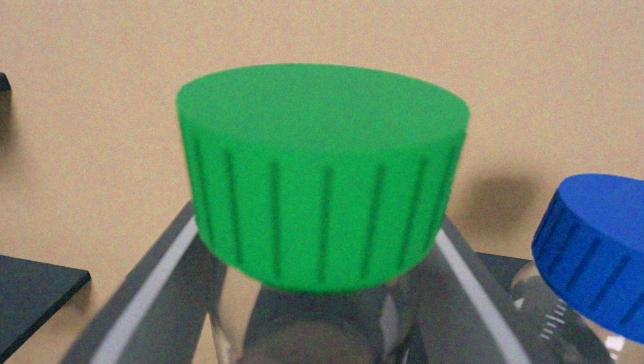

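Call:
move(target={"side": "right", "x": 0.298, "y": 0.034, "z": 1.363, "quat_wxyz": [0.4545, -0.4545, -0.5417, 0.5417]}, min_time_s=0.8)

Call:
move(target={"side": "right", "x": 0.3, "y": 0.034, "z": 1.344, "quat_wxyz": [0.4545, -0.4545, -0.5417, 0.5417]}, min_time_s=0.8)

Call:
move(target={"side": "right", "x": 0.3, "y": 0.034, "z": 1.337, "quat_wxyz": [0.4545, -0.4545, -0.5417, 0.5417]}, min_time_s=0.6, cameras=["right_wrist_camera"])

Scene clock: 161.23 s.
Joint torques (N m): left_arm=[-8.06 14.31 5.94 -0.45 -0.93 1.59 0.03] | right_arm=[-18.65 8.57 -10.99 3.83 2.18 0.63 0.04]
External joint torques (N m): left_arm=[-0.28 0.34 -1.55 -0.43 0.02 -0.13 0.02] | right_arm=[1.04 0.07 -0.84 0.29 0.4 -0.04 0.05]
Wrist force (N): left_arm=[0.8 -5.2 1.4] | right_arm=[3.4 5.7 0.8]
Wrist torque (N m): left_arm=[0.21 0.10 -0.10] | right_arm=[-0.15 0.09 -0.36]
Wrist force, peak (N): left_arm=[1.0 -5.4 0.9] | right_arm=[3.2 6.9 0.1]
move: done
base_odometry: x=+3.416 y=+0.494 heading=+0.195
lidar_m: 0.41 0.43 0.59 1.32 2.13 3.10 5.43 3.04 2.41 1.54 0.58 0.43
base_status: not commanded
joint_positions: torso_squat_rad=+0.250 torso_shift_rad=+0.000 torso_pitch_rad=+0.000 torso_yaw_rad=+0.000 left_shoulder_pitch_rad=+0.053 left_shoulder_roll_rad=+2.009 left_shoulder_yaw_rad=-0.724 left_elbow_rad=-2.398 left_forearm_roll_rad=-0.925 left_wrist_pitch_rad=+1.071 left_hand_roll_rad=+1.010 left_gripper_m=+0.080 right_shoulder_pitch_rad=+1.289 right_shoulder_roll_rad=-3.141 right_shoulder_yaw_rad=-1.570 right_elbow_rad=-1.876 right_forearm_roll_rad=-0.223 right_wrist_pitch_rad=+1.333 right_hand_roll_rad=-0.343 right_gripper_m=+0.055 head_pan_rad=+0.000 head_tilt_rad=+0.350
joint_status: all done
wheel_motors_off: 0
motor_effort: left_wheel=+3(4) right_wheel=-4(4)
contact_limits: left_gripper_m 350 mA; right_gripper_m 350 mA
chest: x=-0.2280 y=-0.0002 z=+1.2682 quat_wxyz=(+1.000, +0.000, +0.000, +0.000) (m; base frame)
left_hand: x=+0.1651 y=+0.3850 z=+1.2501 quat_wxyz=(+0.500, +0.500, -0.500, -0.500) (m; base frame)
right_hand: x=+0.2979 y=+0.0334 z=+1.3630 quat_wxyz=(+0.449, -0.445, -0.545, +0.551) (m; base frame)
right_hand_status: reached (checked arc, as near as the solve gets, planned for 0.8 s): 1 mm and 1.7 deg off.
pictures: none

Scene clock: 162.37 s.
Joint torques (N m): left_arm=[-8.3 14.79 6.24 -0.38 -0.88 1.63 0.06] | right_arm=[-19.04 8.91 -11.07 2.81 2.03 0.59 -0.16]
External joint torques (N m): left_arm=[-0.52 0.82 -1.25 -0.36 0.06 -0.08 0.05] | right_arm=[0.89 0.62 -0.7 -0.25 0.26 -0.08 -0.15]
Wrist force (N): left_arm=[0.8 -5.1 1.1] | right_arm=[3.4 5.5 0.2]
Wrist torque (N m): left_arm=[0.19 0.10 -0.10] | right_arm=[-0.17 0.11 -0.10]
Wrist force, peak (N): left_arm=[1.0 -5.3 1.1] | right_arm=[3.5 6.5 0.7]
move: short
base_odometry: x=+3.416 y=+0.494 heading=+0.195
lidar_m: 0.40 0.43 0.59 1.32 2.13 3.11 5.43 3.04 2.42 1.54 0.58 0.42
base_status: not commanded
joint_positions: torso_squat_rad=+0.250 torso_shift_rad=+0.000 torso_pitch_rad=+0.000 torso_yaw_rad=+0.000 left_shoulder_pitch_rad=+0.053 left_shoulder_roll_rad=+2.009 left_shoulder_yaw_rad=-0.724 left_elbow_rad=-2.398 left_forearm_roll_rad=-0.925 left_wrist_pitch_rad=+1.071 left_hand_roll_rad=+1.010 left_gripper_m=+0.080 right_shoulder_pitch_rad=+1.347 right_shoulder_roll_rad=-3.141 right_shoulder_yaw_rad=-1.570 right_elbow_rad=-1.881 right_forearm_roll_rad=-0.164 right_wrist_pitch_rad=+1.310 right_hand_roll_rad=-0.347 right_gripper_m=+0.055 head_pan_rad=+0.000 head_tilt_rad=+0.350
joint_status: all done
wheel_motors_off: 0
motor_effort: left_wheel=+3(4) right_wheel=-2(4)
contact_limits: left_gripper_m 350 mA; right_gripper_m 350 mA
chest: x=-0.2280 y=-0.0002 z=+1.2682 quat_wxyz=(+1.000, +0.000, +0.000, +0.000) (m; base frame)
left_hand: x=+0.1651 y=+0.3850 z=+1.2501 quat_wxyz=(+0.500, +0.500, -0.500, -0.500) (m; base frame)
right_hand: x=+0.2999 y=+0.0333 z=+1.3441 quat_wxyz=(+0.444, -0.436, -0.549, +0.559) (m; base frame)
right_hand_status: short (checked arc, as near as the solve gets, planned for 0.8 s): 1 mm and 3.3 deg off. The place is met; only the turn is off.
pictures: none

Scene clock: 163.30 s.
Joint torques (N m): left_arm=[-8.19 15.06 6.49 -0.35 -0.94 1.65 0.03] | right_arm=[-19.01 8.18 -10.82 2.88 2.16 0.63 -0.24]
External joint torques (N m): left_arm=[-0.41 1.09 -1.01 -0.33 0 -0.07 0.02] | right_arm=[0.98 -0.02 -0.38 -0.01 0.39 -0.04 -0.23]
Wrist force (N): left_arm=[0.7 -5.1 1.0] | right_arm=[3.0 6.4 0.4]
Wrist torque (N m): left_arm=[0.17 0.09 -0.09] | right_arm=[-0.28 0.05 -0.13]
Wrist force, peak (N): left_arm=[0.9 -5.4 1.1] | right_arm=[3.7 6.5 0.6]
move: short
base_odometry: x=+3.416 y=+0.494 heading=+0.195
lidar_m: 0.41 0.43 0.59 1.32 2.13 3.10 5.43 3.05 2.42 1.54 0.58 0.43
base_status: not commanded
joint_positions: torso_squat_rad=+0.250 torso_shift_rad=+0.000 torso_pitch_rad=+0.000 torso_yaw_rad=+0.000 left_shoulder_pitch_rad=+0.053 left_shoulder_roll_rad=+2.009 left_shoulder_yaw_rad=-0.724 left_elbow_rad=-2.398 left_forearm_roll_rad=-0.925 left_wrist_pitch_rad=+1.071 left_hand_roll_rad=+1.010 left_gripper_m=+0.080 right_shoulder_pitch_rad=+1.368 right_shoulder_roll_rad=-3.141 right_shoulder_yaw_rad=-1.570 right_elbow_rad=-1.884 right_forearm_roll_rad=-0.143 right_wrist_pitch_rad=+1.304 right_hand_roll_rad=-0.348 right_gripper_m=+0.055 head_pan_rad=+0.000 head_tilt_rad=+0.350
joint_status: all done
wheel_motors_off: 0
motor_effort: left_wheel=+3(4) right_wheel=-2(3)
contact_limits: left_gripper_m 350 mA; right_gripper_m 350 mA
chest: x=-0.2280 y=-0.0002 z=+1.2682 quat_wxyz=(+1.000, +0.000, +0.000, +0.000) (m; base frame)
left_hand: x=+0.1651 y=+0.3850 z=+1.2501 quat_wxyz=(+0.500, +0.500, -0.500, -0.500) (m; base frame)
right_hand: x=+0.2999 y=+0.0333 z=+1.3371 quat_wxyz=(+0.442, -0.432, -0.550, +0.562) (m; base frame)
right_hand_status: short (checked arc, as near as the solve gets, planned for 0.6 s): 1 mm and 3.8 deg off. The place is met; only the turn is off.
pictures: right_wrist_camera
camera_calibration:
right_wrist_camera: T_world_to_cam=[[0.220071, -0.974118, 0.0516118, -0.107375], [-0.49216, -0.156558, -0.856311, 1.32484], [0.842228, 0.163048, -0.513876, 0.50127], [0, 0, 0, 1]] pos_world=[0.253479, 0.0210868, 1.3976]

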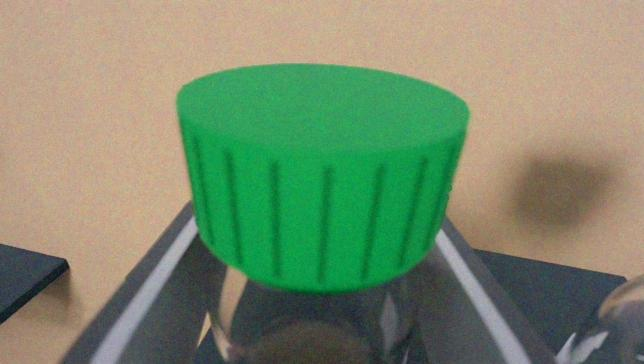

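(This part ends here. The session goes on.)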